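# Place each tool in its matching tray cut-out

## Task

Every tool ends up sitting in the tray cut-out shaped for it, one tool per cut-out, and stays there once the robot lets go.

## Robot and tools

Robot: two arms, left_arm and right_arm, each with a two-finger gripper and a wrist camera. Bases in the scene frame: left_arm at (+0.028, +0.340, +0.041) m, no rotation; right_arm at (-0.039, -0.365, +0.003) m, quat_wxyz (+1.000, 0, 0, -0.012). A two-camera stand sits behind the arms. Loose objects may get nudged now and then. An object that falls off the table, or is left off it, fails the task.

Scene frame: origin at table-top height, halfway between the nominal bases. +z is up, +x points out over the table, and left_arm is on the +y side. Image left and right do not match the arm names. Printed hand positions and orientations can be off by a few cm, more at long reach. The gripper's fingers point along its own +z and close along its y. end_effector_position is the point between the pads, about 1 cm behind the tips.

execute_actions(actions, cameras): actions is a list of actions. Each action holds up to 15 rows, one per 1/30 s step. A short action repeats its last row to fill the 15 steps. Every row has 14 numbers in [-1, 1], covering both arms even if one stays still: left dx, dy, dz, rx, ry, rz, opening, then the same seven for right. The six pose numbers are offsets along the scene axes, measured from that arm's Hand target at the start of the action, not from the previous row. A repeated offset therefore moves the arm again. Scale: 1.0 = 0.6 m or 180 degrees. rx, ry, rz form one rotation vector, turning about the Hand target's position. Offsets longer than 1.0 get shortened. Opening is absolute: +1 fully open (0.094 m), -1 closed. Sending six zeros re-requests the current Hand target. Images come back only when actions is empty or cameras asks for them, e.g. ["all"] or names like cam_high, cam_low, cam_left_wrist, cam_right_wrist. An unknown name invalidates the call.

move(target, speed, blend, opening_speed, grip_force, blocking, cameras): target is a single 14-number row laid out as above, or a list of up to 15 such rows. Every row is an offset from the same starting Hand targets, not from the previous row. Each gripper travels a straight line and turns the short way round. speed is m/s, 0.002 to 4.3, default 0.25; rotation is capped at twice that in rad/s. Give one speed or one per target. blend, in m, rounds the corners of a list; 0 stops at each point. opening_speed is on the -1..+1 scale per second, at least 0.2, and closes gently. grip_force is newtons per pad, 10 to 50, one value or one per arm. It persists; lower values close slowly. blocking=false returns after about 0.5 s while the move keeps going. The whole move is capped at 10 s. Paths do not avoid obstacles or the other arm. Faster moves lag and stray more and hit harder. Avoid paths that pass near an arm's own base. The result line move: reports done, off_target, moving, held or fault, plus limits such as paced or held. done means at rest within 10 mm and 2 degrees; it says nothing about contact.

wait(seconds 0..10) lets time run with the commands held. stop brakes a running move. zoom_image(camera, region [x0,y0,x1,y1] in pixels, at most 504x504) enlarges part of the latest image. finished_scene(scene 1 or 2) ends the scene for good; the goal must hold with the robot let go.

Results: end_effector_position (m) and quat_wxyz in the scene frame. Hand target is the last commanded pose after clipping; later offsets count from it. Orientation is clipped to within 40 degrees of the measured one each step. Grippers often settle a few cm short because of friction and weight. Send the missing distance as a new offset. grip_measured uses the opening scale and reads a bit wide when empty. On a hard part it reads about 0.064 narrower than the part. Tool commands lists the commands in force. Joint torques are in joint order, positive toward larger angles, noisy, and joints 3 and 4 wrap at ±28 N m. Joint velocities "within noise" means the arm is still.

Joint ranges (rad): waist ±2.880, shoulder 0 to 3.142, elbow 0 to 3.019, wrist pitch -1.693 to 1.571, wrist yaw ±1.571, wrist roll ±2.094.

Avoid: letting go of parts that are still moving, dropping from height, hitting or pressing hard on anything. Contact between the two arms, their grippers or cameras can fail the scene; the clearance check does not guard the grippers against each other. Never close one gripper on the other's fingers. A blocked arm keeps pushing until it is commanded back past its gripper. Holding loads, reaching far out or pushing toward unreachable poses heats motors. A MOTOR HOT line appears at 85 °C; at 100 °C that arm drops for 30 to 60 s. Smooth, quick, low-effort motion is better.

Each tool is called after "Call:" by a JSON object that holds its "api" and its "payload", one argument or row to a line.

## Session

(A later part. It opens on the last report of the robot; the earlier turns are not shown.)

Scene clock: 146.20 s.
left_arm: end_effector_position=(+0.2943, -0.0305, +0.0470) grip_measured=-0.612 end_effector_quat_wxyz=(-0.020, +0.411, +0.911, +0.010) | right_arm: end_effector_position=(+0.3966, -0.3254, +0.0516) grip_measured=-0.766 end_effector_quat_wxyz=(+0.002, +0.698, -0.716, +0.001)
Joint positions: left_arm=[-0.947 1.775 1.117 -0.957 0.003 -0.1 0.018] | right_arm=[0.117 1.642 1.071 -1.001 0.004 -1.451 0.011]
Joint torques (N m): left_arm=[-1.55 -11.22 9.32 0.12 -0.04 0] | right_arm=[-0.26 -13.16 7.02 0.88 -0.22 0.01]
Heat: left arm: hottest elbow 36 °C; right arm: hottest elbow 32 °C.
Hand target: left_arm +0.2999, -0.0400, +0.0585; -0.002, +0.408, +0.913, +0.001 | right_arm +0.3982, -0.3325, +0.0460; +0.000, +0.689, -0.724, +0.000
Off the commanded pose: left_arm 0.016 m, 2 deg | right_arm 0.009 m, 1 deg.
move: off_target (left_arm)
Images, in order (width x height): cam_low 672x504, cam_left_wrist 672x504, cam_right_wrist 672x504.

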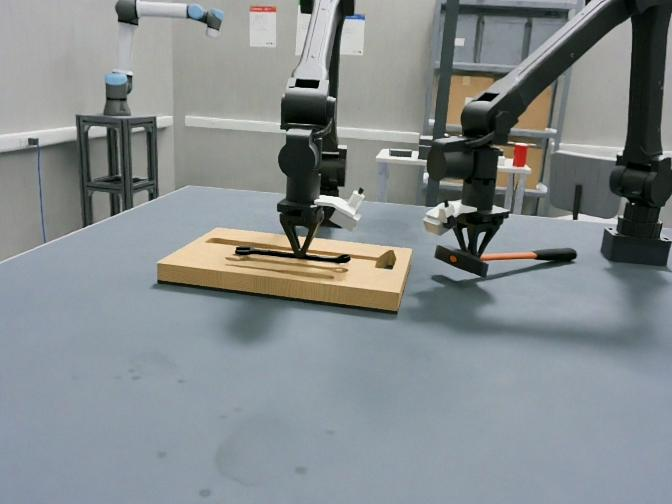

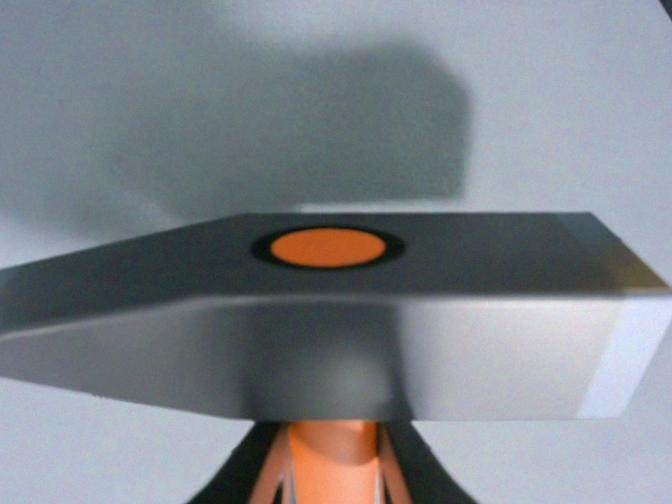

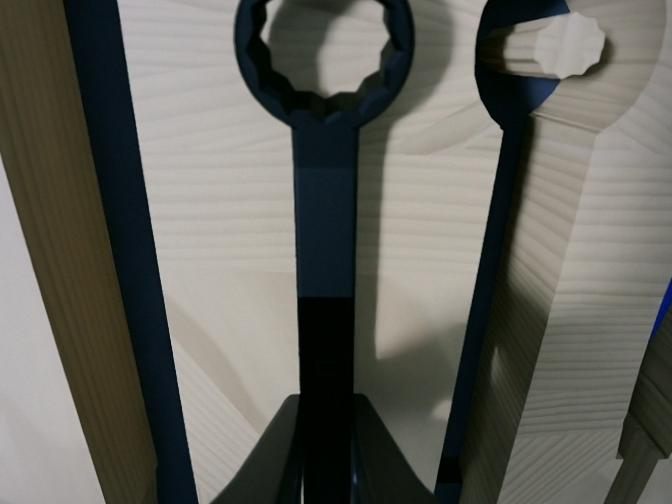

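Call:
{"api": "execute_actions", "payload": {
  "actions": []
}}

Scene clock: 157.47 s.
left_arm: end_effector_position=(+0.2943, -0.0305, +0.0470) grip_measured=-0.612 end_effector_quat_wxyz=(-0.020, +0.411, +0.911, +0.010) | right_arm: end_effector_position=(+0.3966, -0.3254, +0.0516) grip_measured=-0.766 end_effector_quat_wxyz=(+0.002, +0.698, -0.716, +0.001)
Joint positions: left_arm=[-0.947 1.775 1.117 -0.957 0.003 -0.1 0.018] | right_arm=[0.117 1.642 1.071 -1.001 0.004 -1.451 0.011]
Joint velocities: within noise
Joint torques (N m): left_arm=[-1.55 -11.16 9.31 0.12 -0.04 0] | right_arm=[-0.32 -13.22 6.97 0.85 -0.22 0.01]
Heat: left arm: hottest elbow 36 °C; right arm: hottest elbow 31 °C.
Hand target: left_arm +0.2999, -0.0400, +0.0585; -0.002, +0.408, +0.913, +0.001 | right_arm +0.3982, -0.3325, +0.0460; +0.000, +0.689, -0.724, +0.000
Tool commands: left_gripper/opening=-0.75 right_gripper/opening=-0.95
Off the commanded pose: left_arm 0.016 m, 2 deg | right_arm 0.009 m, 1 deg.

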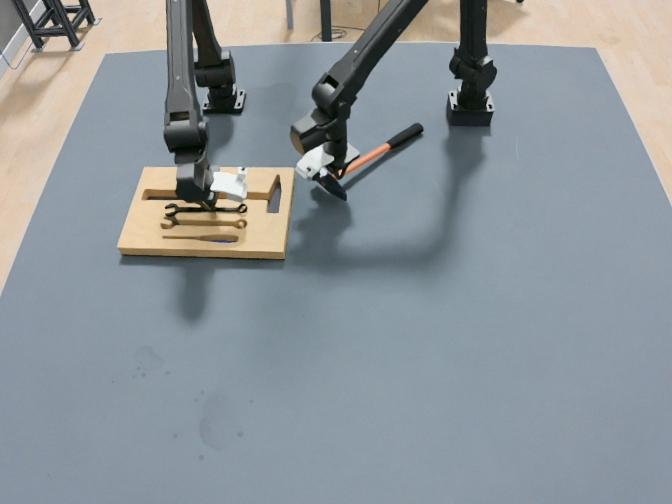

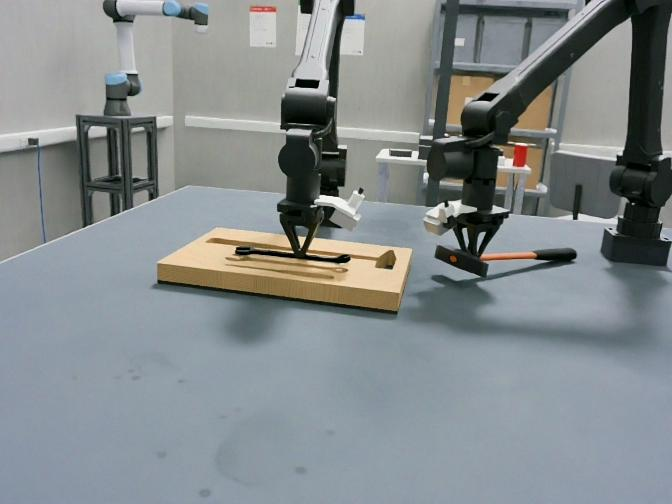

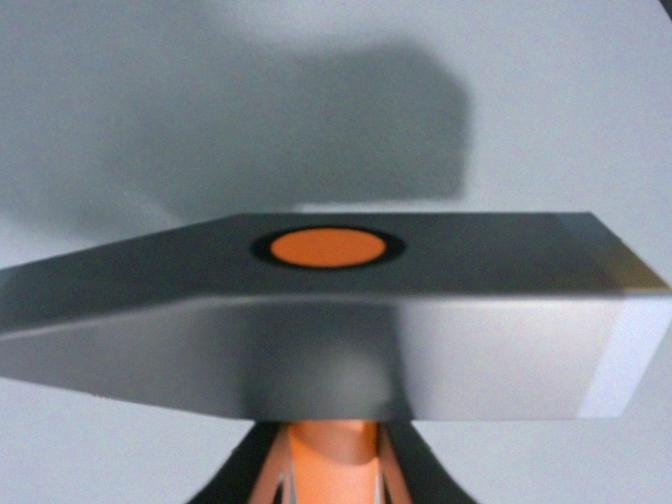

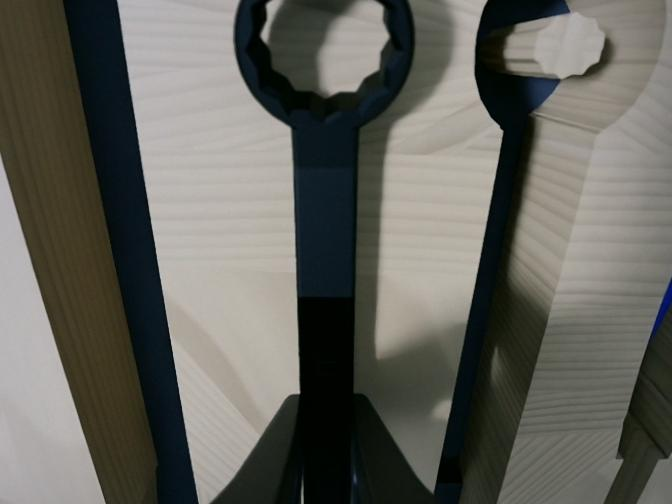

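Call:
{"api": "move", "payload": {
  "target": [
    [0,0,-0.0217,0,0,0,-0.75,0,0,0,0,0,0,-0.65],
    [0,0,-0.0433,0,0,0,-0.75,0,0,0.0058,0,0,0,-0.65]
  ],
  "speed": 0.04,
  "cameras": ["cam_left_wrist","cam_right_wrist"]
}}

Scene clock: 162.40 s.
left_arm: end_effector_position=(+0.2950, -0.0314, +0.0235) grip_measured=-0.612 end_effector_quat_wxyz=(-0.017, +0.411, +0.912, +0.009) | right_arm: end_effector_position=(+0.3972, -0.3253, +0.0516) grip_measured=-0.652 end_effector_quat_wxyz=(+0.001, +0.698, -0.716, +0.002)
Joint positions: left_arm=[-0.947 1.815 1.098 -0.893 0.002 -0.1 0.018] | right_arm=[0.117 1.642 1.071 -0.998 0.004 -1.451 0.016]
Joint torques (N m): left_arm=[-1.55 -11.28 8.69 0.17 -0.03 0] | right_arm=[-0.26 -13.68 7.36 0.39 -0.22 0.01]
Heat: left arm: hottest elbow 36 °C; right arm: hottest elbow 31 °C.
Hand target: left_arm +0.3000, -0.0400, +0.0326; -0.002, +0.408, +0.913, +0.001 | right_arm +0.3982, -0.3324, +0.0495; +0.000, +0.689, -0.724, +0.000
Off the commanded pose: left_arm 0.013 m, 2 deg | right_arm 0.008 m, 1 deg.
move: off_target (left_arm)
Images, in order (width x height): cam_left_wrist 672x504, cam_right_wrist 672x504.

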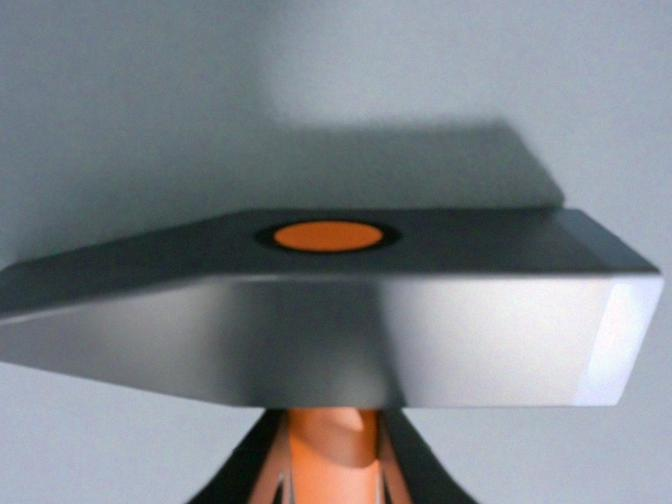

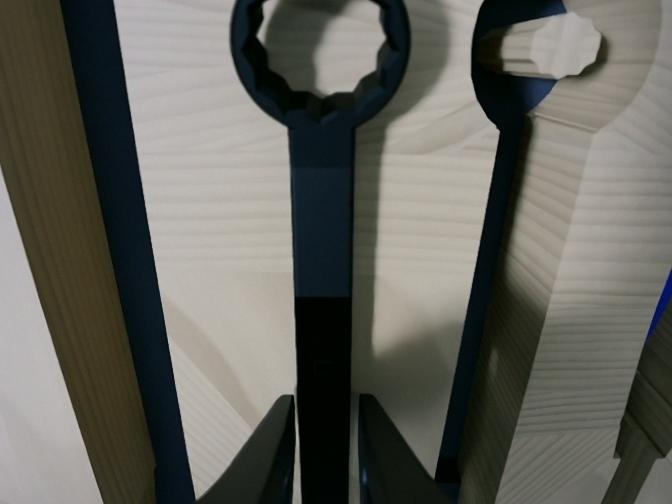

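Call:
{"api": "move", "payload": {
  "target": [
    [0,0,-0.0067,0,0,0,-0.75,0,0,0.0075,0,0,0,-0.65],
    [0,0,-0.0067,0,0,0,-0.75,0,0,0.0075,0,0,0,-0.95]
  ],
  "speed": 0.04
}}

Scene clock: 165.27 s.
left_arm: end_effector_position=(+0.2950, -0.0314, +0.0232) grip_measured=-0.612 end_effector_quat_wxyz=(-0.017, +0.411, +0.912, +0.008) | right_arm: end_effector_position=(+0.3971, -0.3253, +0.0516) grip_measured=-0.772 end_effector_quat_wxyz=(+0.001, +0.698, -0.716, +0.002)
Joint positions: left_arm=[-0.947 1.815 1.097 -0.89 0.002 -0.1 0.018] | right_arm=[0.117 1.642 1.071 -0.999 0.004 -1.451 0.011]
Joint torques (N m): left_arm=[-1.55 -10.7 8.54 0.42 -0.03 0] | right_arm=[-0.26 -14.15 7.84 0.02 -0.22 0.02]
Heat: left arm: hottest elbow 35 °C; right arm: hottest elbow 31 °C.
Hand target: left_arm +0.2999, -0.0400, +0.0286; -0.002, +0.408, +0.913, +0.001 | right_arm +0.3982, -0.3325, +0.0540; +0.000, +0.689, -0.724, +0.000
Off the commanded pose: left_arm 0.011 m, 2 deg | right_arm 0.008 m, 1 deg.
move: off_target (left_arm)

Call:
{"api": "move", "payload": {
  "target": [
    [0,0,-0.0083,0,0,0,-0.75,0,0,0.0058,0,0,0,-0.65],
    [0,0,-0.0083,0,0,0,-0.75,0,0,0.0083,0,0,0,-0.65]
  ],
  "speed": 0.04
}}

Call:
{"api": "execute_actions", "payload": {
  "actions": [
    [[0,0,-0.005,0,0,0,-0.5,0,0,0,0,0,0,-0.65]]
  ],
  "cameras": ["cam_left_wrist","cam_right_wrist"]
}}

Scene clock: 170.00 s.
left_arm: end_effector_position=(+0.2949, -0.0316, +0.0225) grip_measured=-0.612 end_effector_quat_wxyz=(-0.016, +0.411, +0.912, +0.008) | right_arm: end_effector_position=(+0.3948, -0.3255, +0.0516) grip_measured=-0.652 end_effector_quat_wxyz=(+0.005, +0.698, -0.716, -0.001)
Joint positions: left_arm=[-0.947 1.815 1.095 -0.885 0.002 -0.1 0.018] | right_arm=[0.117 1.642 1.071 -1.008 0.004 -1.451 0.016]
Joint torques (N m): left_arm=[-1.55 -9.99 8.43 0.72 -0.03 0] | right_arm=[-0.32 -14.68 8.38 -0.23 -0.22 0.02]
Heat: left arm: hottest elbow 35 °C; right arm: hottest elbow 30 °C.
Hand target: left_arm +0.2999, -0.0401, +0.0236; -0.002, +0.408, +0.913, +0.001 | right_arm +0.3982, -0.3325, +0.0590; +0.000, +0.689, -0.724, +0.000
Off the commanded pose: left_arm 0.010 m, 2 deg | right_arm 0.011 m, 1 deg.
move: off_target (right_arm)

Scene clock: 170.70 s.
left_arm: end_effector_position=(+0.2978, -0.0354, +0.0219) grip_measured=-0.503 end_effector_quat_wxyz=(-0.006, +0.411, +0.912, +0.003) | right_arm: end_effector_position=(+0.3948, -0.3255, +0.0516) grip_measured=-0.652 end_effector_quat_wxyz=(+0.005, +0.698, -0.716, -0.001)
Joint positions: left_arm=[-0.947 1.815 1.093 -0.863 0.002 -0.1 0.023] | right_arm=[0.117 1.642 1.071 -1.008 0.004 -1.451 0.016]
Joint torques (N m): left_arm=[-1.55 -9.7 8.43 0.24 -0.03 0.01] | right_arm=[-0.38 -14.86 8.38 -0.18 -0.22 0.02]
Heat: left arm: hottest elbow 35 °C; right arm: hottest elbow 30 °C.
Hand target: left_arm +0.2999, -0.0400, +0.0206; -0.002, +0.408, +0.913, +0.001 | right_arm +0.3982, -0.3324, +0.0590; +0.000, +0.689, -0.724, +0.000
Off the commanded pose: left_arm 0.005 m, 1 deg | right_arm 0.011 m, 1 deg.
Step readings (end_effector_position of left_arm | right_arm):
0: (+0.2949, -0.0316, +0.0225) | (+0.3948, -0.3255, +0.0516)
1: (+0.2949, -0.0316, +0.0225) | (+0.3948, -0.3255, +0.0516)
2: (+0.2949, -0.0316, +0.0225) | (+0.3948, -0.3255, +0.0516)
4: (+0.2949, -0.0314, +0.0221) | (+0.3948, -0.3255, +0.0516)
8: (+0.2973, -0.0347, +0.0219) | (+0.3948, -0.3255, +0.0516)
15: (+0.2978, -0.0354, +0.0219) | (+0.3948, -0.3255, +0.0516)
Images, in order (width x height): cam_left_wrist 672x504, cam_right_wrist 672x504.

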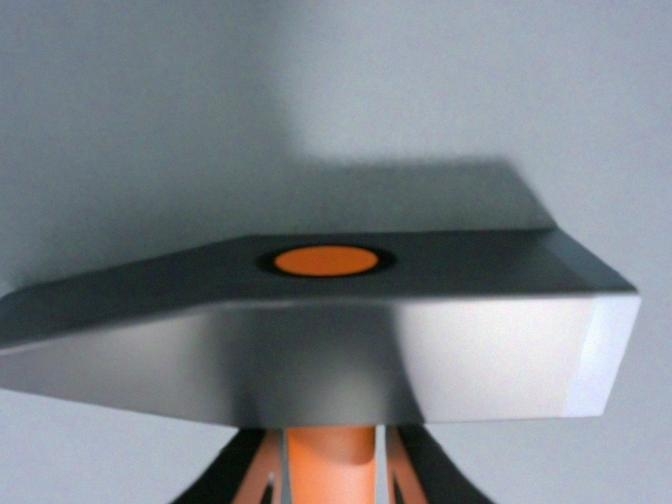

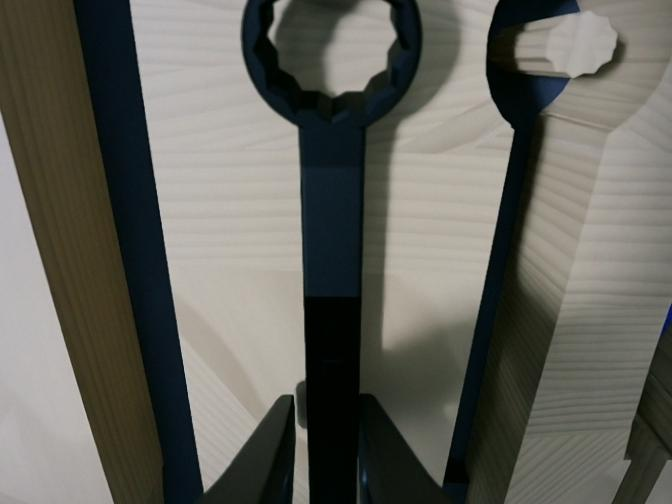

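Call:
{"api": "move", "payload": {
  "target": [
    [0,0,0,0,0,0,-0.2,0,0,0.015,0,0,0,-0.65],
    [0,0,0,0,0,0,-0.2,0,0,-0.0142,0,0,0,-0.65]
  ],
  "speed": 0.05,
  "cameras": ["cam_left_wrist","cam_right_wrist"]
}}

Scene clock: 176.37 s.
left_arm: end_effector_position=(+0.2978, -0.0354, +0.0219) grip_measured=-0.202 end_effector_quat_wxyz=(-0.006, +0.411, +0.912, +0.003) | right_arm: end_effector_position=(+0.3938, -0.3256, +0.0516) grip_measured=-0.652 end_effector_quat_wxyz=(+0.006, +0.698, -0.716, -0.002)
Joint positions: left_arm=[-0.947 1.815 1.093 -0.863 0.002 -0.1 0.037] | right_arm=[0.117 1.642 1.071 -1.012 0.004 -1.451 0.016]
Joint torques (N m): left_arm=[-1.55 -9.7 8.39 0.23 -0.02 0] | right_arm=[-0.15 -13.57 7.43 0.83 -0.21 0]
Heat: left arm: hottest elbow 34 °C; right arm: hottest elbow 30 °C.
Hand target: left_arm +0.2999, -0.0400, +0.0206; -0.002, +0.408, +0.913, +0.001 | right_arm +0.3982, -0.3324, +0.0505; +0.000, +0.689, -0.724, +0.000
Off the commanded pose: left_arm 0.005 m, 1 deg | right_arm 0.008 m, 2 deg.
move: done
Images, in order (width x height): cam_left_wrist 672x504, cam_right_wrist 672x504.

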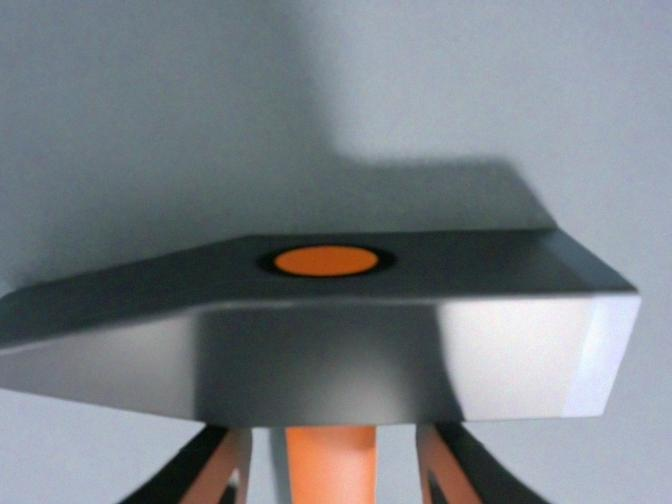

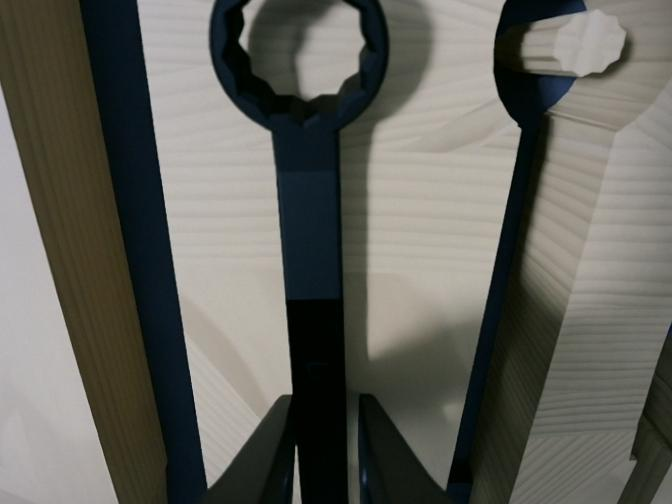

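Call:
{"api": "move", "payload": {
  "target": [0,0,0.2,0,0,0,-0.2,0,0,0.0333,0,0,0,-0.65],
  "speed": 0.15
}}

Scene clock: 180.00 s.
left_arm: end_effector_position=(+0.2901, -0.0247, +0.1242) grip_measured=-0.202 end_effector_quat_wxyz=(-0.020, +0.411, +0.912, +0.011) | right_arm: end_effector_position=(+0.3874, -0.3262, +0.0519) grip_measured=-0.652 end_effector_quat_wxyz=(+0.016, +0.698, -0.716, -0.011)
Joint positions: left_arm=[-0.947 1.65 1.185 -1.151 0.002 -0.1 0.037] | right_arm=[0.117 1.641 1.071 -1.039 0.004 -1.451 0.016]
Joint torques (N m): left_arm=[-1.55 -9.58 13.05 -0.38 -0.02 0.01] | right_arm=[-0.26 -16.26 9.59 -0.28 -0.21 0.01]
Heat: left arm: hottest elbow 34 °C; right arm: hottest elbow 30 °C.
Hand target: left_arm +0.2999, -0.0400, +0.1407; -0.002, +0.408, +0.913, +0.001 | right_arm +0.3983, -0.3324, +0.0706; +0.000, +0.689, -0.724, +0.000
Off the commanded pose: left_arm 0.024 m, 2 deg | right_arm 0.022 m, 3 deg.
move: off_target (left_arm, right_arm)

Call:
{"api": "move", "payload": {
  "target": [
    [0,0,0.1,0,0,0,-0.2,0,0,0.0333,0,0,0,-0.65],
    [-0.02,0.7333,0.1,0,0,0,-0.2,0,0,0.0333,0,0,0,-0.65]
  ],
  "speed": 0.25,
  "cameras": ["cam_high","cam_right_wrist"]
}}

Scene clock: 185.90 s.
left_arm: end_effector_position=(+0.2832, +0.3968, +0.1967) grip_measured=-0.202 end_effector_quat_wxyz=(-0.006, +0.408, +0.913, +0.001) | right_arm: end_effector_position=(+0.3763, -0.3274, +0.0655) grip_measured=-0.652 end_effector_quat_wxyz=(+0.025, +0.697, -0.716, -0.018)
Joint positions: left_arm=[0.214 1.048 0.814 -1.345 -0.008 1.054 0.037] | right_arm=[0.117 1.609 1.071 -1.093 0.004 -1.451 0.016]
Joint torques (N m): left_arm=[-0.44 -1.79 11.34 -0.16 0.26 0.18] | right_arm=[-0.38 -15.44 12.05 -0.23 -0.2 0]
Heat: left arm: hottest elbow 34 °C; right arm: hottest elbow 30 °C.
Hand target: left_arm +0.2879, +0.4000, +0.2006; -0.002, +0.408, +0.913, +0.001 | right_arm +0.3983, -0.3326, +0.0905; +0.000, +0.689, -0.725, +0.000
Off the commanded pose: left_arm 0.007 m, 0 deg | right_arm 0.034 m, 4 deg.
move: off_target (right_arm)
Images, in order (width x height): cam_high 672x504, cam_right_wrist 672x504.

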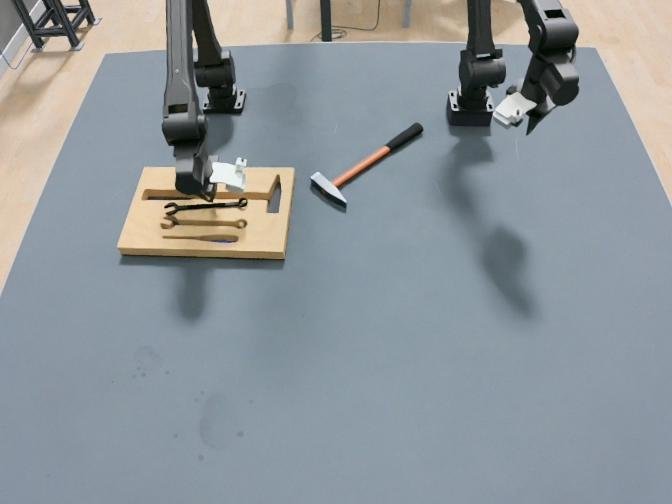

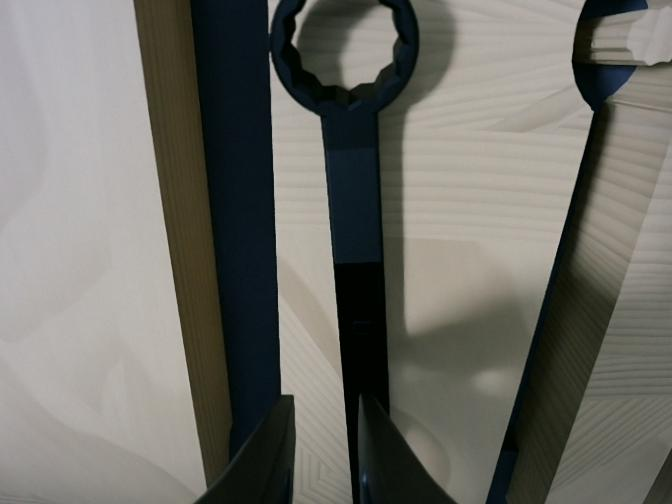

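Call:
{"api": "move", "payload": {
  "target": [0,0,0,0,0,0,-0.2,0,0,0.0667,0,0,0,-0.5],
  "speed": 0.2,
  "cameras": ["cam_right_wrist"]
}}

Scene clock: 188.80 s.
left_arm: end_effector_position=(+0.2832, +0.3968, +0.1967) grip_measured=-0.202 end_effector_quat_wxyz=(-0.006, +0.408, +0.913, +0.001) | right_arm: end_effector_position=(+0.3784, -0.3272, +0.1073) grip_measured=-0.502 end_effector_quat_wxyz=(+0.022, +0.698, -0.716, -0.016)
Joint positions: left_arm=[0.214 1.048 0.814 -1.345 -0.008 1.054 0.037] | right_arm=[0.117 1.558 1.132 -1.2 0.004 -1.451 0.023]
Joint torques (N m): left_arm=[-0.44 -1.79 11.34 -0.17 0.26 0.17] | right_arm=[-0.5 -14.45 12.62 -0.23 -0.2 0]
Heat: left arm: hottest elbow 35 °C; right arm: hottest elbow 30 °C.
Hand target: left_arm +0.2879, +0.4000, +0.2006; -0.002, +0.408, +0.913, +0.001 | right_arm +0.3981, -0.3326, +0.1304; +0.001, +0.689, -0.725, +0.000
Off the commanded pose: left_arm 0.007 m, 0 deg | right_arm 0.031 m, 3 deg.
move: off_target (right_arm)
Images, in order (width x height): cam_right_wrist 672x504.

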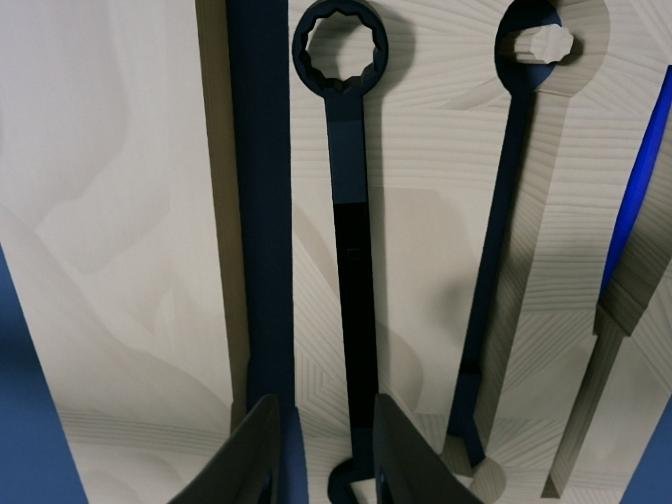

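Call:
{"api": "move", "payload": {
  "target": [0,0,0,0,0,0,-0.2,0.0333,0,0,0,0,0.0233,-0.5],
  "speed": 0.2,
  "cameras": ["cam_right_wrist"]
}}

Scene clock: 198.83 s.
left_arm: end_effector_position=(+0.2832, +0.3968, +0.1967) grip_measured=-0.202 end_effector_quat_wxyz=(-0.006, +0.408, +0.913, +0.001) | right_arm: end_effector_position=(+0.3979, -0.3269, +0.1153) grip_measured=-0.502 end_effector_quat_wxyz=(+0.014, +0.718, -0.696, -0.010)
Joint positions: left_arm=[0.214 1.048 0.814 -1.345 -0.008 1.054 0.037] | right_arm=[0.114 1.585 1.188 -1.209 0.004 -1.511 0.023]
Joint torques (N m): left_arm=[-0.38 -1.73 11.36 -0.17 0.26 0.17] | right_arm=[-0.26 -13.04 13.09 -0.17 -0.19 -0.14]
Heat: left arm: hottest elbow 35 °C; right arm: hottest elbow 31 °C.
Hand target: left_arm +0.2879, +0.4000, +0.2006; -0.002, +0.408, +0.913, +0.001 | right_arm +0.4181, -0.3325, +0.1305; +0.000, +0.715, -0.699, +0.000
Off the commanded pose: left_arm 0.007 m, 0 deg | right_arm 0.026 m, 2 deg.
move: off_target (right_arm)
Images, in order (width x height): cam_right_wrist 672x504.

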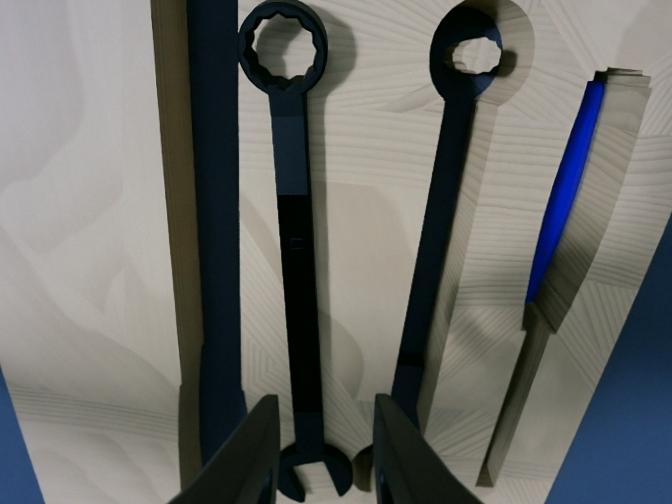

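Call:
{"api": "move", "payload": {
  "target": [0,0,0,0,0,0,-0.2,-0.0468,0,-0.1008,0,0,0.0067,-0.5],
  "speed": 0.12,
  "cameras": ["cam_right_wrist"]
}}

Scene clock: 211.60 s.
left_arm: end_effector_position=(+0.2832, +0.3968, +0.1967) grip_measured=-0.202 end_effector_quat_wxyz=(-0.006, +0.408, +0.913, +0.001) | right_arm: end_effector_position=(+0.3896, -0.3277, +0.0757) grip_measured=-0.502 end_effector_quat_wxyz=(+0.000, +0.724, -0.690, +0.002)
Joint positions: left_arm=[0.214 1.048 0.814 -1.345 -0.008 1.054 0.037] | right_arm=[0.114 1.589 1.078 -1.058 0.004 -1.528 0.023]
Joint torques (N m): left_arm=[-0.44 -1.79 11.34 -0.16 0.26 0.17] | right_arm=[-0.03 -12.86 7.16 0.77 -0.22 -0.15]
Heat: left arm: hottest elbow 36 °C; right arm: hottest elbow 32 °C.
Hand target: left_arm +0.2879, +0.4000, +0.2006; -0.002, +0.408, +0.913, +0.001 | right_arm +0.3901, -0.3325, +0.0700; +0.000, +0.723, -0.691, +0.000
Off the commanded pose: left_arm 0.007 m, 0 deg | right_arm 0.008 m, 0 deg.
move: done
Images, in order (width x height): cam_right_wrist 672x504.

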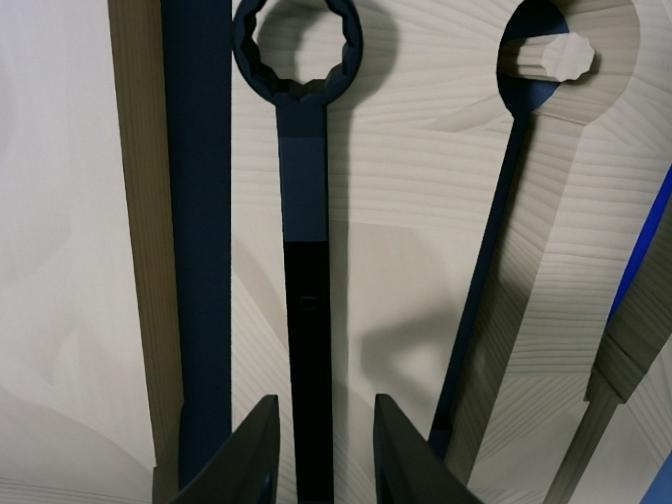

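Call:
{"api": "move", "payload": {
  "target": [0,0,0,0,0,0,-0.2,-0.0088,0,-0.0345,0,0,0,-0.5],
  "speed": 0.08,
  "cameras": ["cam_right_wrist"]
}}

Scene clock: 217.30 s.
left_arm: end_effector_position=(+0.2832, +0.3968, +0.1967) grip_measured=-0.202 end_effector_quat_wxyz=(-0.006, +0.408, +0.913, +0.001) | right_arm: end_effector_position=(+0.3845, -0.3281, +0.0550) grip_measured=-0.502 end_effector_quat_wxyz=(+0.000, +0.724, -0.690, +0.002)
Joint positions: left_arm=[0.214 1.048 0.814 -1.345 -0.008 1.054 0.037] | right_arm=[0.114 1.606 1.036 -0.998 0.004 -1.528 0.023]
Joint torques (N m): left_arm=[-0.38 -1.73 11.34 -0.17 0.26 0.17] | right_arm=[0.15 -12.51 6.89 0.79 -0.22 -0.15]
Heat: left arm: hottest elbow 36 °C; right arm: hottest elbow 32 °C.
Hand target: left_arm +0.2879, +0.4000, +0.2006; -0.002, +0.408, +0.913, +0.001 | right_arm +0.3849, -0.3325, +0.0493; +0.000, +0.723, -0.691, +0.000
Off the commanded pose: left_arm 0.007 m, 0 deg | right_arm 0.007 m, 0 deg.
move: done
Images, in order (width x height): cam_right_wrist 672x504.

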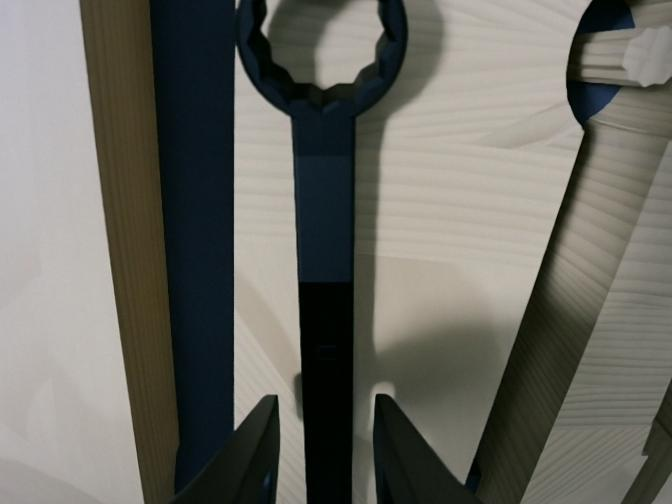

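Call:
{"api": "move", "payload": {
  "target": [
    [0,0,0,0,0,0,-0.2,0,0,0,0,0,0,-0.95],
    [0,0,0,0,0,0,-0.2,0,0,0.0667,0,0,0,-0.95]
  ],
  "speed": 0.1,
  "cameras": ["cam_right_wrist"]
}}

Scene clock: 220.87 s.
left_arm: end_effector_position=(+0.2832, +0.3968, +0.1967) grip_measured=-0.202 end_effector_quat_wxyz=(-0.006, +0.408, +0.913, +0.001) | right_arm: end_effector_position=(+0.3656, -0.3298, +0.0671) grip_measured=-0.948 end_effector_quat_wxyz=(+0.021, +0.724, -0.690, -0.016)
Joint positions: left_arm=[0.214 1.048 0.814 -1.345 -0.008 1.054 0.037] | right_arm=[0.114 1.577 1.036 -1.084 0.004 -1.528 0.002]
Joint torques (N m): left_arm=[-0.44 -1.73 11.36 -0.17 0.26 0.17] | right_arm=[-0.09 -14.68 11.56 -0.21 -0.19 -0.14]
Heat: left arm: hottest elbow 36 °C; right arm: hottest elbow 31 °C.
Hand target: left_arm +0.2879, +0.4000, +0.2006; -0.002, +0.408, +0.913, +0.001 | right_arm +0.3848, -0.3325, +0.0894; +0.000, +0.723, -0.691, +0.000
Off the commanded pose: left_arm 0.007 m, 0 deg | right_arm 0.030 m, 3 deg.
move: off_target (right_arm)
Images, in order (width x height): cam_right_wrist 672x504.

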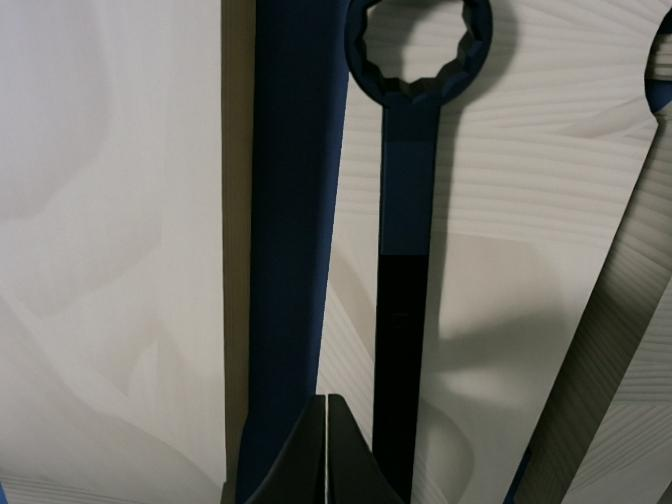

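Call:
{"api": "move", "payload": {
  "target": [
    [0,0,0,0,0,0,-0.2,0.025,0,0.025,0,0,0,-0.5],
    [0,0,0,0,0,0,-0.2,0.0,0,-0.0323,0,0,0,-0.5]
  ],
  "speed": 0.12,
  "cameras": ["cam_right_wrist"]
}}

Scene clock: 228.63 s.
left_arm: end_effector_position=(+0.2832, +0.3968, +0.1967) grip_measured=-0.202 end_effector_quat_wxyz=(-0.006, +0.408, +0.913, +0.001) | right_arm: end_effector_position=(+0.3840, -0.3282, +0.0752) grip_measured=-0.502 end_effector_quat_wxyz=(+0.001, +0.724, -0.690, +0.002)
Joint positions: left_arm=[0.214 1.048 0.814 -1.345 -0.008 1.054 0.037] | right_arm=[0.114 1.577 1.062 -1.055 0.004 -1.53 0.023]
Joint torques (N m): left_arm=[-0.44 -1.73 11.34 -0.14 0.26 0.17] | right_arm=[0.03 -12.28 7.16 0.75 -0.21 -0.13]
Heat: left arm: hottest elbow 36 °C; right arm: hottest elbow 32 °C.
Hand target: left_arm +0.2879, +0.4000, +0.2006; -0.002, +0.408, +0.913, +0.001 | right_arm +0.3848, -0.3325, +0.0700; +0.000, +0.723, -0.691, +0.000
Off the commanded pose: left_arm 0.007 m, 0 deg | right_arm 0.007 m, 0 deg.
move: done
Images, in order (width x height): cam_right_wrist 672x504.

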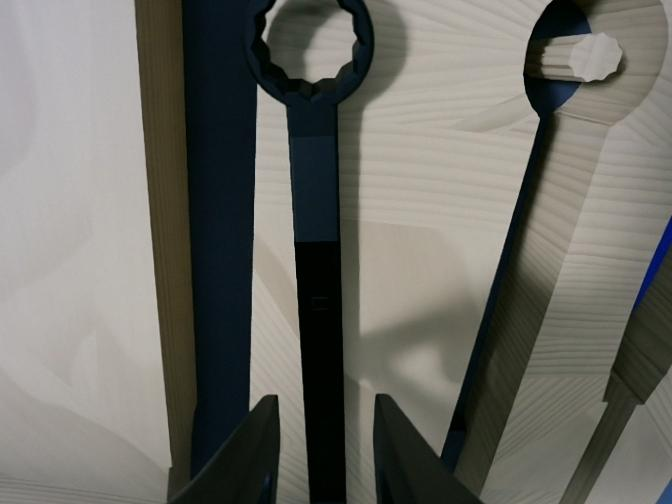

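Call:
{"api": "move", "payload": {
  "target": [0,0,0,0,0,0,-0.2,0.0,0,-0.0387,0,0,0.003,-0.5],
  "speed": 0.08
}}

Scene clock: 232.80 s.
left_arm: end_effector_position=(+0.2832, +0.3968, +0.1967) grip_measured=-0.202 end_effector_quat_wxyz=(-0.006, +0.408, +0.913, +0.001) | right_arm: end_effector_position=(+0.3843, -0.3281, +0.0519) grip_measured=-0.502 end_effector_quat_wxyz=(+0.001, +0.727, -0.687, +0.002)
Joint positions: left_arm=[0.214 1.048 0.814 -1.345 -0.008 1.054 0.037] | right_arm=[0.114 1.611 1.033 -0.991 0.004 -1.537 0.023]
Joint torques (N m): left_arm=[-0.44 -1.79 11.37 -0.16 0.26 0.17] | right_arm=[0.03 -12.63 6.89 0.76 -0.22 -0.15]
Heat: left arm: hottest elbow 36 °C; right arm: hottest elbow 32 °C.
Hand target: left_arm +0.2879, +0.4000, +0.2006; -0.002, +0.408, +0.913, +0.001 | right_arm +0.3848, -0.3325, +0.0467; +0.000, +0.726, -0.688, +0.000
Off the commanded pose: left_arm 0.007 m, 0 deg | right_arm 0.007 m, 0 deg.
move: done

Call:
{"api": "move", "payload": {
  "target": [0,0,0,0,0,0,-0.2,0.0,0,0,0,0,0,-0.95],
  "opening_speed": 1.0,
  "cameras": ["cam_right_wrist"]
}}

Scene clock: 236.33 s.
left_arm: end_effector_position=(+0.2832, +0.3968, +0.1967) grip_measured=-0.202 end_effector_quat_wxyz=(-0.006, +0.408, +0.913, +0.001) | right_arm: end_effector_position=(+0.3843, -0.3281, +0.0519) grip_measured=-0.768 end_effector_quat_wxyz=(+0.001, +0.727, -0.687, +0.002)
Joint positions: left_arm=[0.214 1.048 0.814 -1.345 -0.008 1.054 0.037] | right_arm=[0.114 1.611 1.033 -0.991 0.004 -1.537 0.011]
Joint torques (N m): left_arm=[-0.5 -1.73 11.36 -0.16 0.26 0.17] | right_arm=[0.09 -12.45 6.9 0.7 -0.22 -0.13]
Heat: left arm: hottest elbow 36 °C; right arm: hottest elbow 31 °C.
Hand target: left_arm +0.2879, +0.4000, +0.2006; -0.002, +0.408, +0.913, +0.001 | right_arm +0.3848, -0.3326, +0.0467; +0.000, +0.726, -0.688, +0.000
Off the commanded pose: left_arm 0.007 m, 0 deg | right_arm 0.007 m, 0 deg.
move: done
Images, in order (width x height): cam_right_wrist 672x504.

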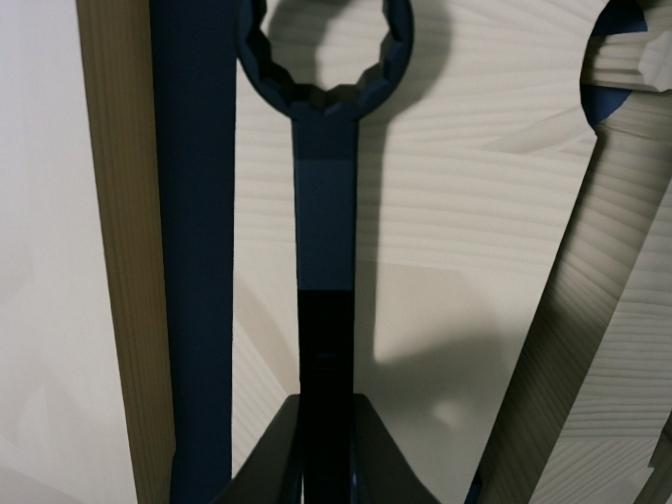

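Call:
{"api": "move", "payload": {
  "target": [
    [0,0,0,0,0,0,-0.2,0.02,0,0.06,0,0,0,-0.95],
    [0,0,0,0,0,0,-0.2,0.1,0,0.0638,0,0,-0.0322,-0.95]
  ],
  "speed": 0.12,
  "blend": 0.01,
  "cameras": ["cam_right_wrist"]
}}

Scene clock: 240.07 s.
left_arm: end_effector_position=(+0.2832, +0.3968, +0.1967) grip_measured=-0.202 end_effector_quat_wxyz=(-0.006, +0.408, +0.913, +0.001) | right_arm: end_effector_position=(+0.4212, -0.3270, +0.0670) grip_measured=-0.768 end_effector_quat_wxyz=(+0.018, +0.700, -0.714, -0.013)
Joint positions: left_arm=[0.214 1.048 0.814 -1.345 -0.008 1.054 0.037] | right_arm=[0.109 1.702 1.197 -1.11 0.003 -1.465 0.011]
Joint torques (N m): left_arm=[-0.44 -1.79 11.36 -0.16 0.26 0.17] | right_arm=[-0.03 -15.09 12.82 -0.2 -0.18 0.04]
Heat: left arm: hottest elbow 36 °C; right arm: hottest elbow 31 °C.
Hand target: left_arm +0.2879, +0.4000, +0.2006; -0.002, +0.408, +0.913, +0.001 | right_arm +0.4447, -0.3325, +0.0849; +0.001, +0.690, -0.724, +0.000
Off the commanded pose: left_arm 0.007 m, 0 deg | right_arm 0.030 m, 3 deg.
move: off_target (right_arm)
Images, in order (width x height): cam_right_wrist 672x504.

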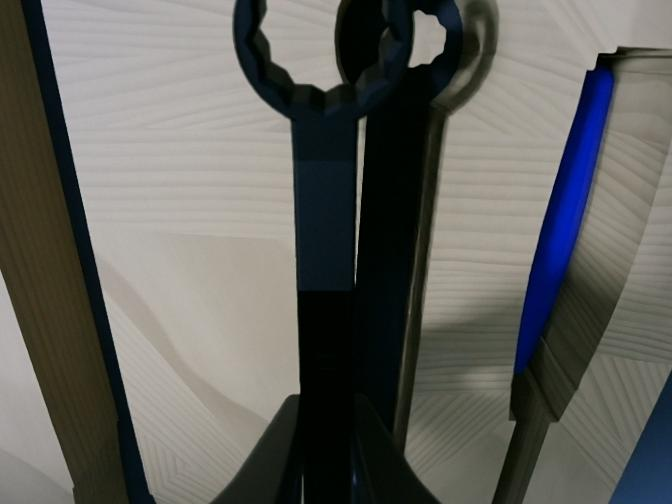

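Call:
{"api": "move", "payload": {
  "target": [0,0,0,0,0,0,-0.2,-0.0145,0,-0.0432,0,0,0,-0.95],
  "speed": 0.08,
  "cameras": ["cam_right_wrist"]
}}

Scene clock: 243.33 s.
left_arm: end_effector_position=(+0.2832, +0.3968, +0.1967) grip_measured=-0.202 end_effector_quat_wxyz=(-0.006, +0.408, +0.913, +0.001) | right_arm: end_effector_position=(+0.4323, -0.3260, +0.0609) grip_measured=-0.768 end_effector_quat_wxyz=(+0.004, +0.699, -0.715, -0.002)
Joint positions: left_arm=[0.214 1.048 0.814 -1.345 -0.008 1.054 0.037] | right_arm=[0.109 1.715 1.197 -1.061 0.003 -1.463 0.011]
Joint torques (N m): left_arm=[-0.44 -1.73 11.36 -0.16 0.26 0.17] | right_arm=[-0.03 -15.09 7.72 0.7 -0.17 0.04]
Heat: left arm: hottest elbow 36 °C; right arm: hottest elbow 32 °C.
Hand target: left_arm +0.2879, +0.4000, +0.2006; -0.002, +0.408, +0.913, +0.001 | right_arm +0.4361, -0.3325, +0.0590; +0.001, +0.690, -0.724, +0.000
Off the commanded pose: left_arm 0.007 m, 0 deg | right_arm 0.008 m, 1 deg.
move: done
Images, in order (width x height): cam_right_wrist 672x504.

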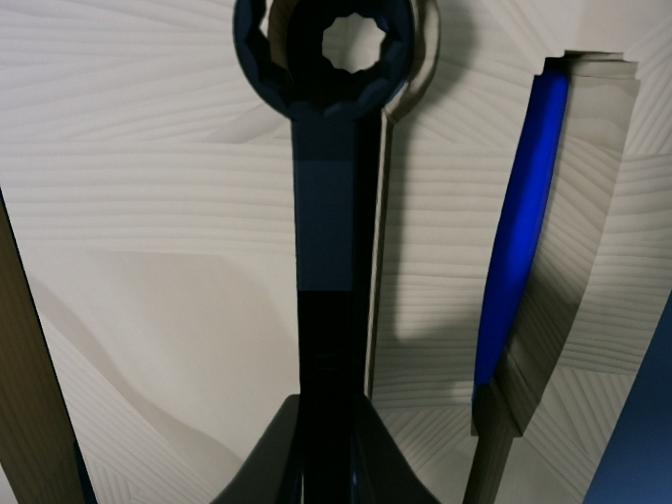

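Call:
{"api": "move", "payload": {
  "target": [0,0,0,0,0,0,-0.2,0.0025,-0.0025,-0.0117,0,0,-0.0075,-0.95],
  "speed": 0.06,
  "cameras": ["cam_right_wrist"]
}}

Scene clock: 254.77 s.
left_arm: end_effector_position=(+0.2832, +0.3968, +0.1967) grip_measured=-0.202 end_effector_quat_wxyz=(-0.006, +0.408, +0.913, +0.001) | right_arm: end_effector_position=(+0.4355, -0.3261, +0.0555) grip_measured=-0.768 end_effector_quat_wxyz=(+0.003, +0.692, -0.722, +0.000)
Joint positions: left_arm=[0.214 1.048 0.814 -1.345 -0.008 1.054 0.037] | right_arm=[0.108 1.727 1.197 -1.045 0.003 -1.443 0.011]
Joint torques (N m): left_arm=[-0.5 -1.79 11.34 -0.14 0.26 0.17] | right_arm=[-0.26 -15.21 7.34 0.79 -0.18 0.04]
Heat: left arm: hottest elbow 36 °C; right arm: hottest elbow 32 °C.
Hand target: left_arm +0.2879, +0.4000, +0.2006; -0.002, +0.408, +0.913, +0.001 | right_arm +0.4376, -0.3339, +0.0521; +0.000, +0.682, -0.732, +0.000
Off the commanded pose: left_arm 0.007 m, 0 deg | right_arm 0.009 m, 2 deg.
move: done
Images, in order (width x height): cam_right_wrist 672x504.

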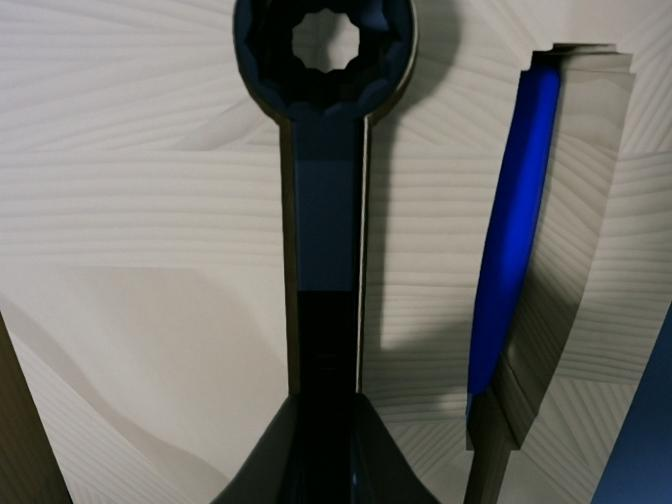

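Call:
{"api": "move", "payload": {
  "target": [0,0,0,0,0,0,-0.2,0.0,-0.004,0,0,0,0,-0.95],
  "speed": 0.06
}}

Scene clock: 264.07 s.
left_arm: end_effector_position=(+0.2832, +0.3968, +0.1967) grip_measured=-0.202 end_effector_quat_wxyz=(-0.006, +0.408, +0.913, +0.001) | right_arm: end_effector_position=(+0.4357, -0.3288, +0.0555) grip_measured=-0.768 end_effector_quat_wxyz=(+0.003, +0.689, -0.724, +0.000)
Joint positions: left_arm=[0.214 1.048 0.814 -1.345 -0.008 1.054 0.037] | right_arm=[0.102 1.727 1.197 -1.045 0.003 -1.442 0.011]
Joint torques (N m): left_arm=[-0.38 -1.73 11.36 -0.17 0.26 0.17] | right_arm=[-0.32 -15.33 7.24 0.69 -0.18 0.01]
Heat: left arm: hottest elbow 36 °C; right arm: hottest elbow 31 °C.
Hand target: left_arm +0.2879, +0.4000, +0.2006; -0.002, +0.408, +0.913, +0.001 | right_arm +0.4376, -0.3364, +0.0521; +0.000, +0.682, -0.732, +0.000
Off the commanded pose: left_arm 0.007 m, 0 deg | right_arm 0.008 m, 1 deg.
move: done

Call:
{"api": "execute_actions", "payload": {
  "actions": [],
  "cameras": ["cam_right_wrist"]
}}

Call:
{"api": "zoom_image", "payload": {
  "camera": "cam_right_wrist",
  "region": [200, 0, 460, 200]
}}

Scene clock: 266.97 s.
left_arm: end_effector_position=(+0.2832, +0.3968, +0.1967) grip_measured=-0.202 end_effector_quat_wxyz=(-0.006, +0.408, +0.913, +0.001) | right_arm: end_effector_position=(+0.4357, -0.3288, +0.0555) grip_measured=-0.768 end_effector_quat_wxyz=(+0.003, +0.689, -0.724, +0.000)
Joint positions: left_arm=[0.214 1.048 0.814 -1.345 -0.008 1.054 0.037] | right_arm=[0.102 1.727 1.197 -1.045 0.003 -1.442 0.011]
Joint velocities: within noise
Joint torques (N m): left_arm=[-0.44 -1.79 11.36 -0.14 0.26 0.16] | right_arm=[-0.26 -15.27 7.25 0.72 -0.17 -0.01]
Heat: left arm: hottest elbow 36 °C; right arm: hottest elbow 31 °C.
Hand target: left_arm +0.2879, +0.4000, +0.2006; -0.002, +0.408, +0.913, +0.001 | right_arm +0.4376, -0.3364, +0.0521; +0.000, +0.682, -0.732, +0.000
Tool commands: left_gripper/opening=-0.2 right_gripper/opening=-0.95
Off the commanded pose: left_arm 0.007 m, 0 deg | right_arm 0.008 m, 1 deg.
Images, in order (width x height): cam_right_wrist 672x504.

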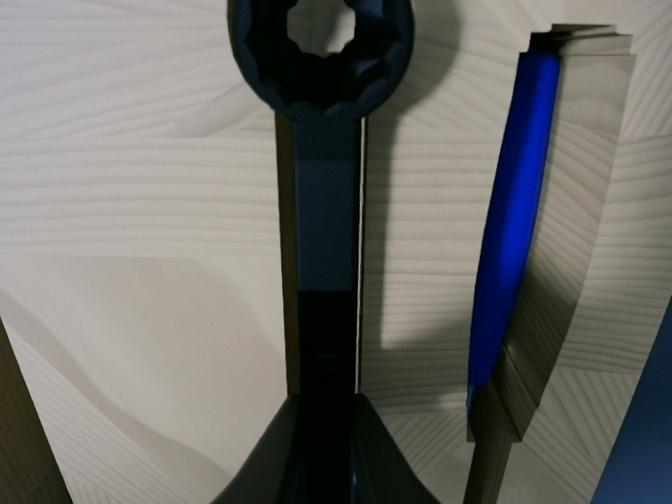

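Scaled by 1.938 from the camera's 672x504 image, which has a finer 960x720 frame.

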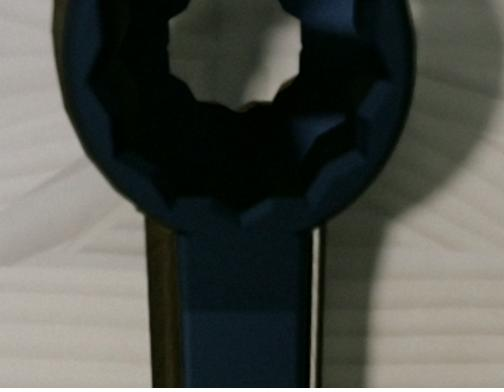

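Call:
{"api": "move", "payload": {
  "target": [0,0,0,0,0,0,-0.2,0.0,0.028,0,0,0,0,-0.95],
  "speed": 0.06
}}

Scene clock: 296.63 s.
left_arm: end_effector_position=(+0.2832, +0.3968, +0.1967) grip_measured=-0.202 end_effector_quat_wxyz=(-0.006, +0.408, +0.913, +0.001) | right_arm: end_effector_position=(+0.4356, -0.3287, +0.0548) grip_measured=-0.768 end_effector_quat_wxyz=(+0.003, +0.679, -0.734, -0.001)
Joint positions: left_arm=[0.214 1.048 0.814 -1.345 -0.008 1.054 0.037] | right_arm=[0.103 1.728 1.197 -1.045 0.003 -1.413 0.011]
Joint torques (N m): left_arm=[-0.44 -1.73 11.34 -0.16 0.26 0.17] | right_arm=[2.08 -14.92 7.61 0.64 -0.18 0.05]
Heat: left arm: hottest elbow 37 °C; right arm: hottest elbow 30 °C.
Hand target: left_arm +0.2879, +0.4000, +0.2006; -0.002, +0.408, +0.913, +0.001 | right_arm +0.4376, -0.3197, +0.0521; +0.000, +0.682, -0.732, +0.000
Off the commanded pose: left_arm 0.007 m, 0 deg | right_arm 0.010 m, 1 deg.
move: done

Call:
{"api": "move", "payload": {
  "target": [0,0,0,0,0,0,-0.2,0.0,0.004,0,0,0,0.0095,-0.95],
  "speed": 0.06
}}

Scene clock: 299.77 s.
left_arm: end_effector_position=(+0.2832, +0.3968, +0.1967) grip_measured=-0.202 end_effector_quat_wxyz=(-0.006, +0.408, +0.913, +0.001) | right_arm: end_effector_position=(+0.4353, -0.3259, +0.0546) grip_measured=-0.768 end_effector_quat_wxyz=(+0.003, +0.683, -0.731, -0.001)
Joint positions: left_arm=[0.214 1.048 0.814 -1.345 -0.008 1.054 0.037] | right_arm=[0.108 1.729 1.197 -1.045 0.003 -1.418 0.011]
Joint torques (N m): left_arm=[-0.44 -1.79 11.36 -0.17 0.26 0.17] | right_arm=[1.9 -15.15 7.75 0.69 -0.17 -0.16]
Heat: left arm: hottest elbow 37 °C; right arm: hottest elbow 30 °C.
Hand target: left_arm +0.2879, +0.4000, +0.2006; -0.002, +0.408, +0.913, +0.001 | right_arm +0.4376, -0.3172, +0.0520; +0.000, +0.692, -0.721, +0.000
Off the commanded pose: left_arm 0.007 m, 0 deg | right_arm 0.009 m, 2 deg.
move: done

Call:
{"api": "move", "payload": {
  "target": [0,0,0,0,0,0,-0.2,0.0,0.0,-0.004,0,0,0.0083,-0.95],
  "speed": 0.06,
  "cameras": ["cam_right_wrist"]
}}

Call:
{"api": "zoom_image", "payload": {
  "camera": "cam_right_wrist",
  "region": [200, 0, 460, 200]
}}

Scene clock: 303.53 s.
left_arm: end_effector_position=(+0.2832, +0.3968, +0.1967) grip_measured=-0.202 end_effector_quat_wxyz=(-0.006, +0.408, +0.913, +0.001) | right_arm: end_effector_position=(+0.4362, -0.3259, +0.0532) grip_measured=-0.768 end_effector_quat_wxyz=(+0.003, +0.692, -0.722, +0.000)
Joint positions: left_arm=[0.214 1.048 0.814 -1.345 -0.008 1.054 0.037] | right_arm=[0.108 1.732 1.197 -1.04 0.003 -1.444 0.011]
Joint torques (N m): left_arm=[-0.44 -1.67 11.34 -0.17 0.26 0.17] | right_arm=[1.96 -15.15 7.45 0.73 -0.19 -0.14]
Heat: left arm: hottest elbow 37 °C; right arm: hottest elbow 30 °C.
Hand target: left_arm +0.2879, +0.4000, +0.2006; -0.002, +0.408, +0.913, +0.001 | right_arm +0.4376, -0.3172, +0.0496; +0.000, +0.702, -0.712, +0.000
Off the commanded pose: left_arm 0.007 m, 0 deg | right_arm 0.010 m, 2 deg.
move: done
Images, in order (width x height): cam_right_wrist 672x504.

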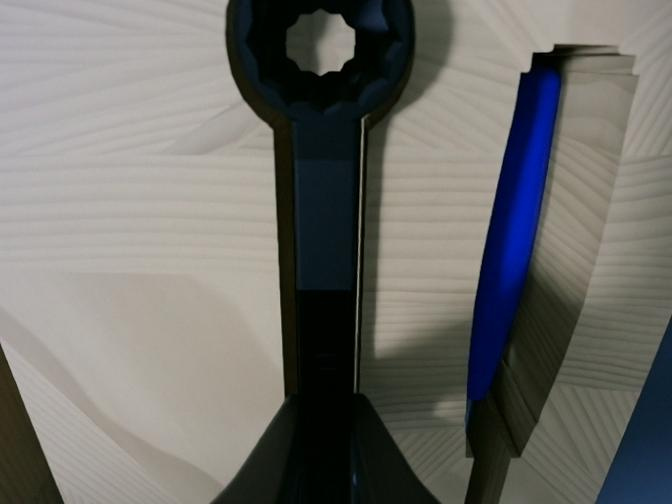

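Scaled by 1.938 from the camera's 672x504 image, which has a finer 960x720 frame.

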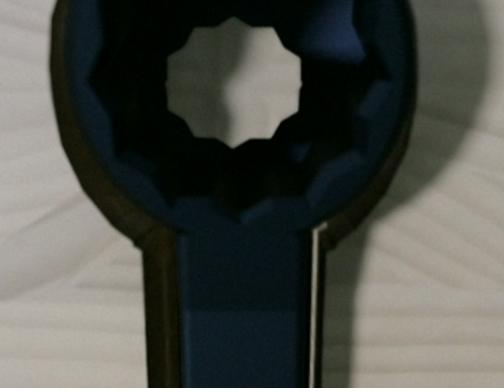

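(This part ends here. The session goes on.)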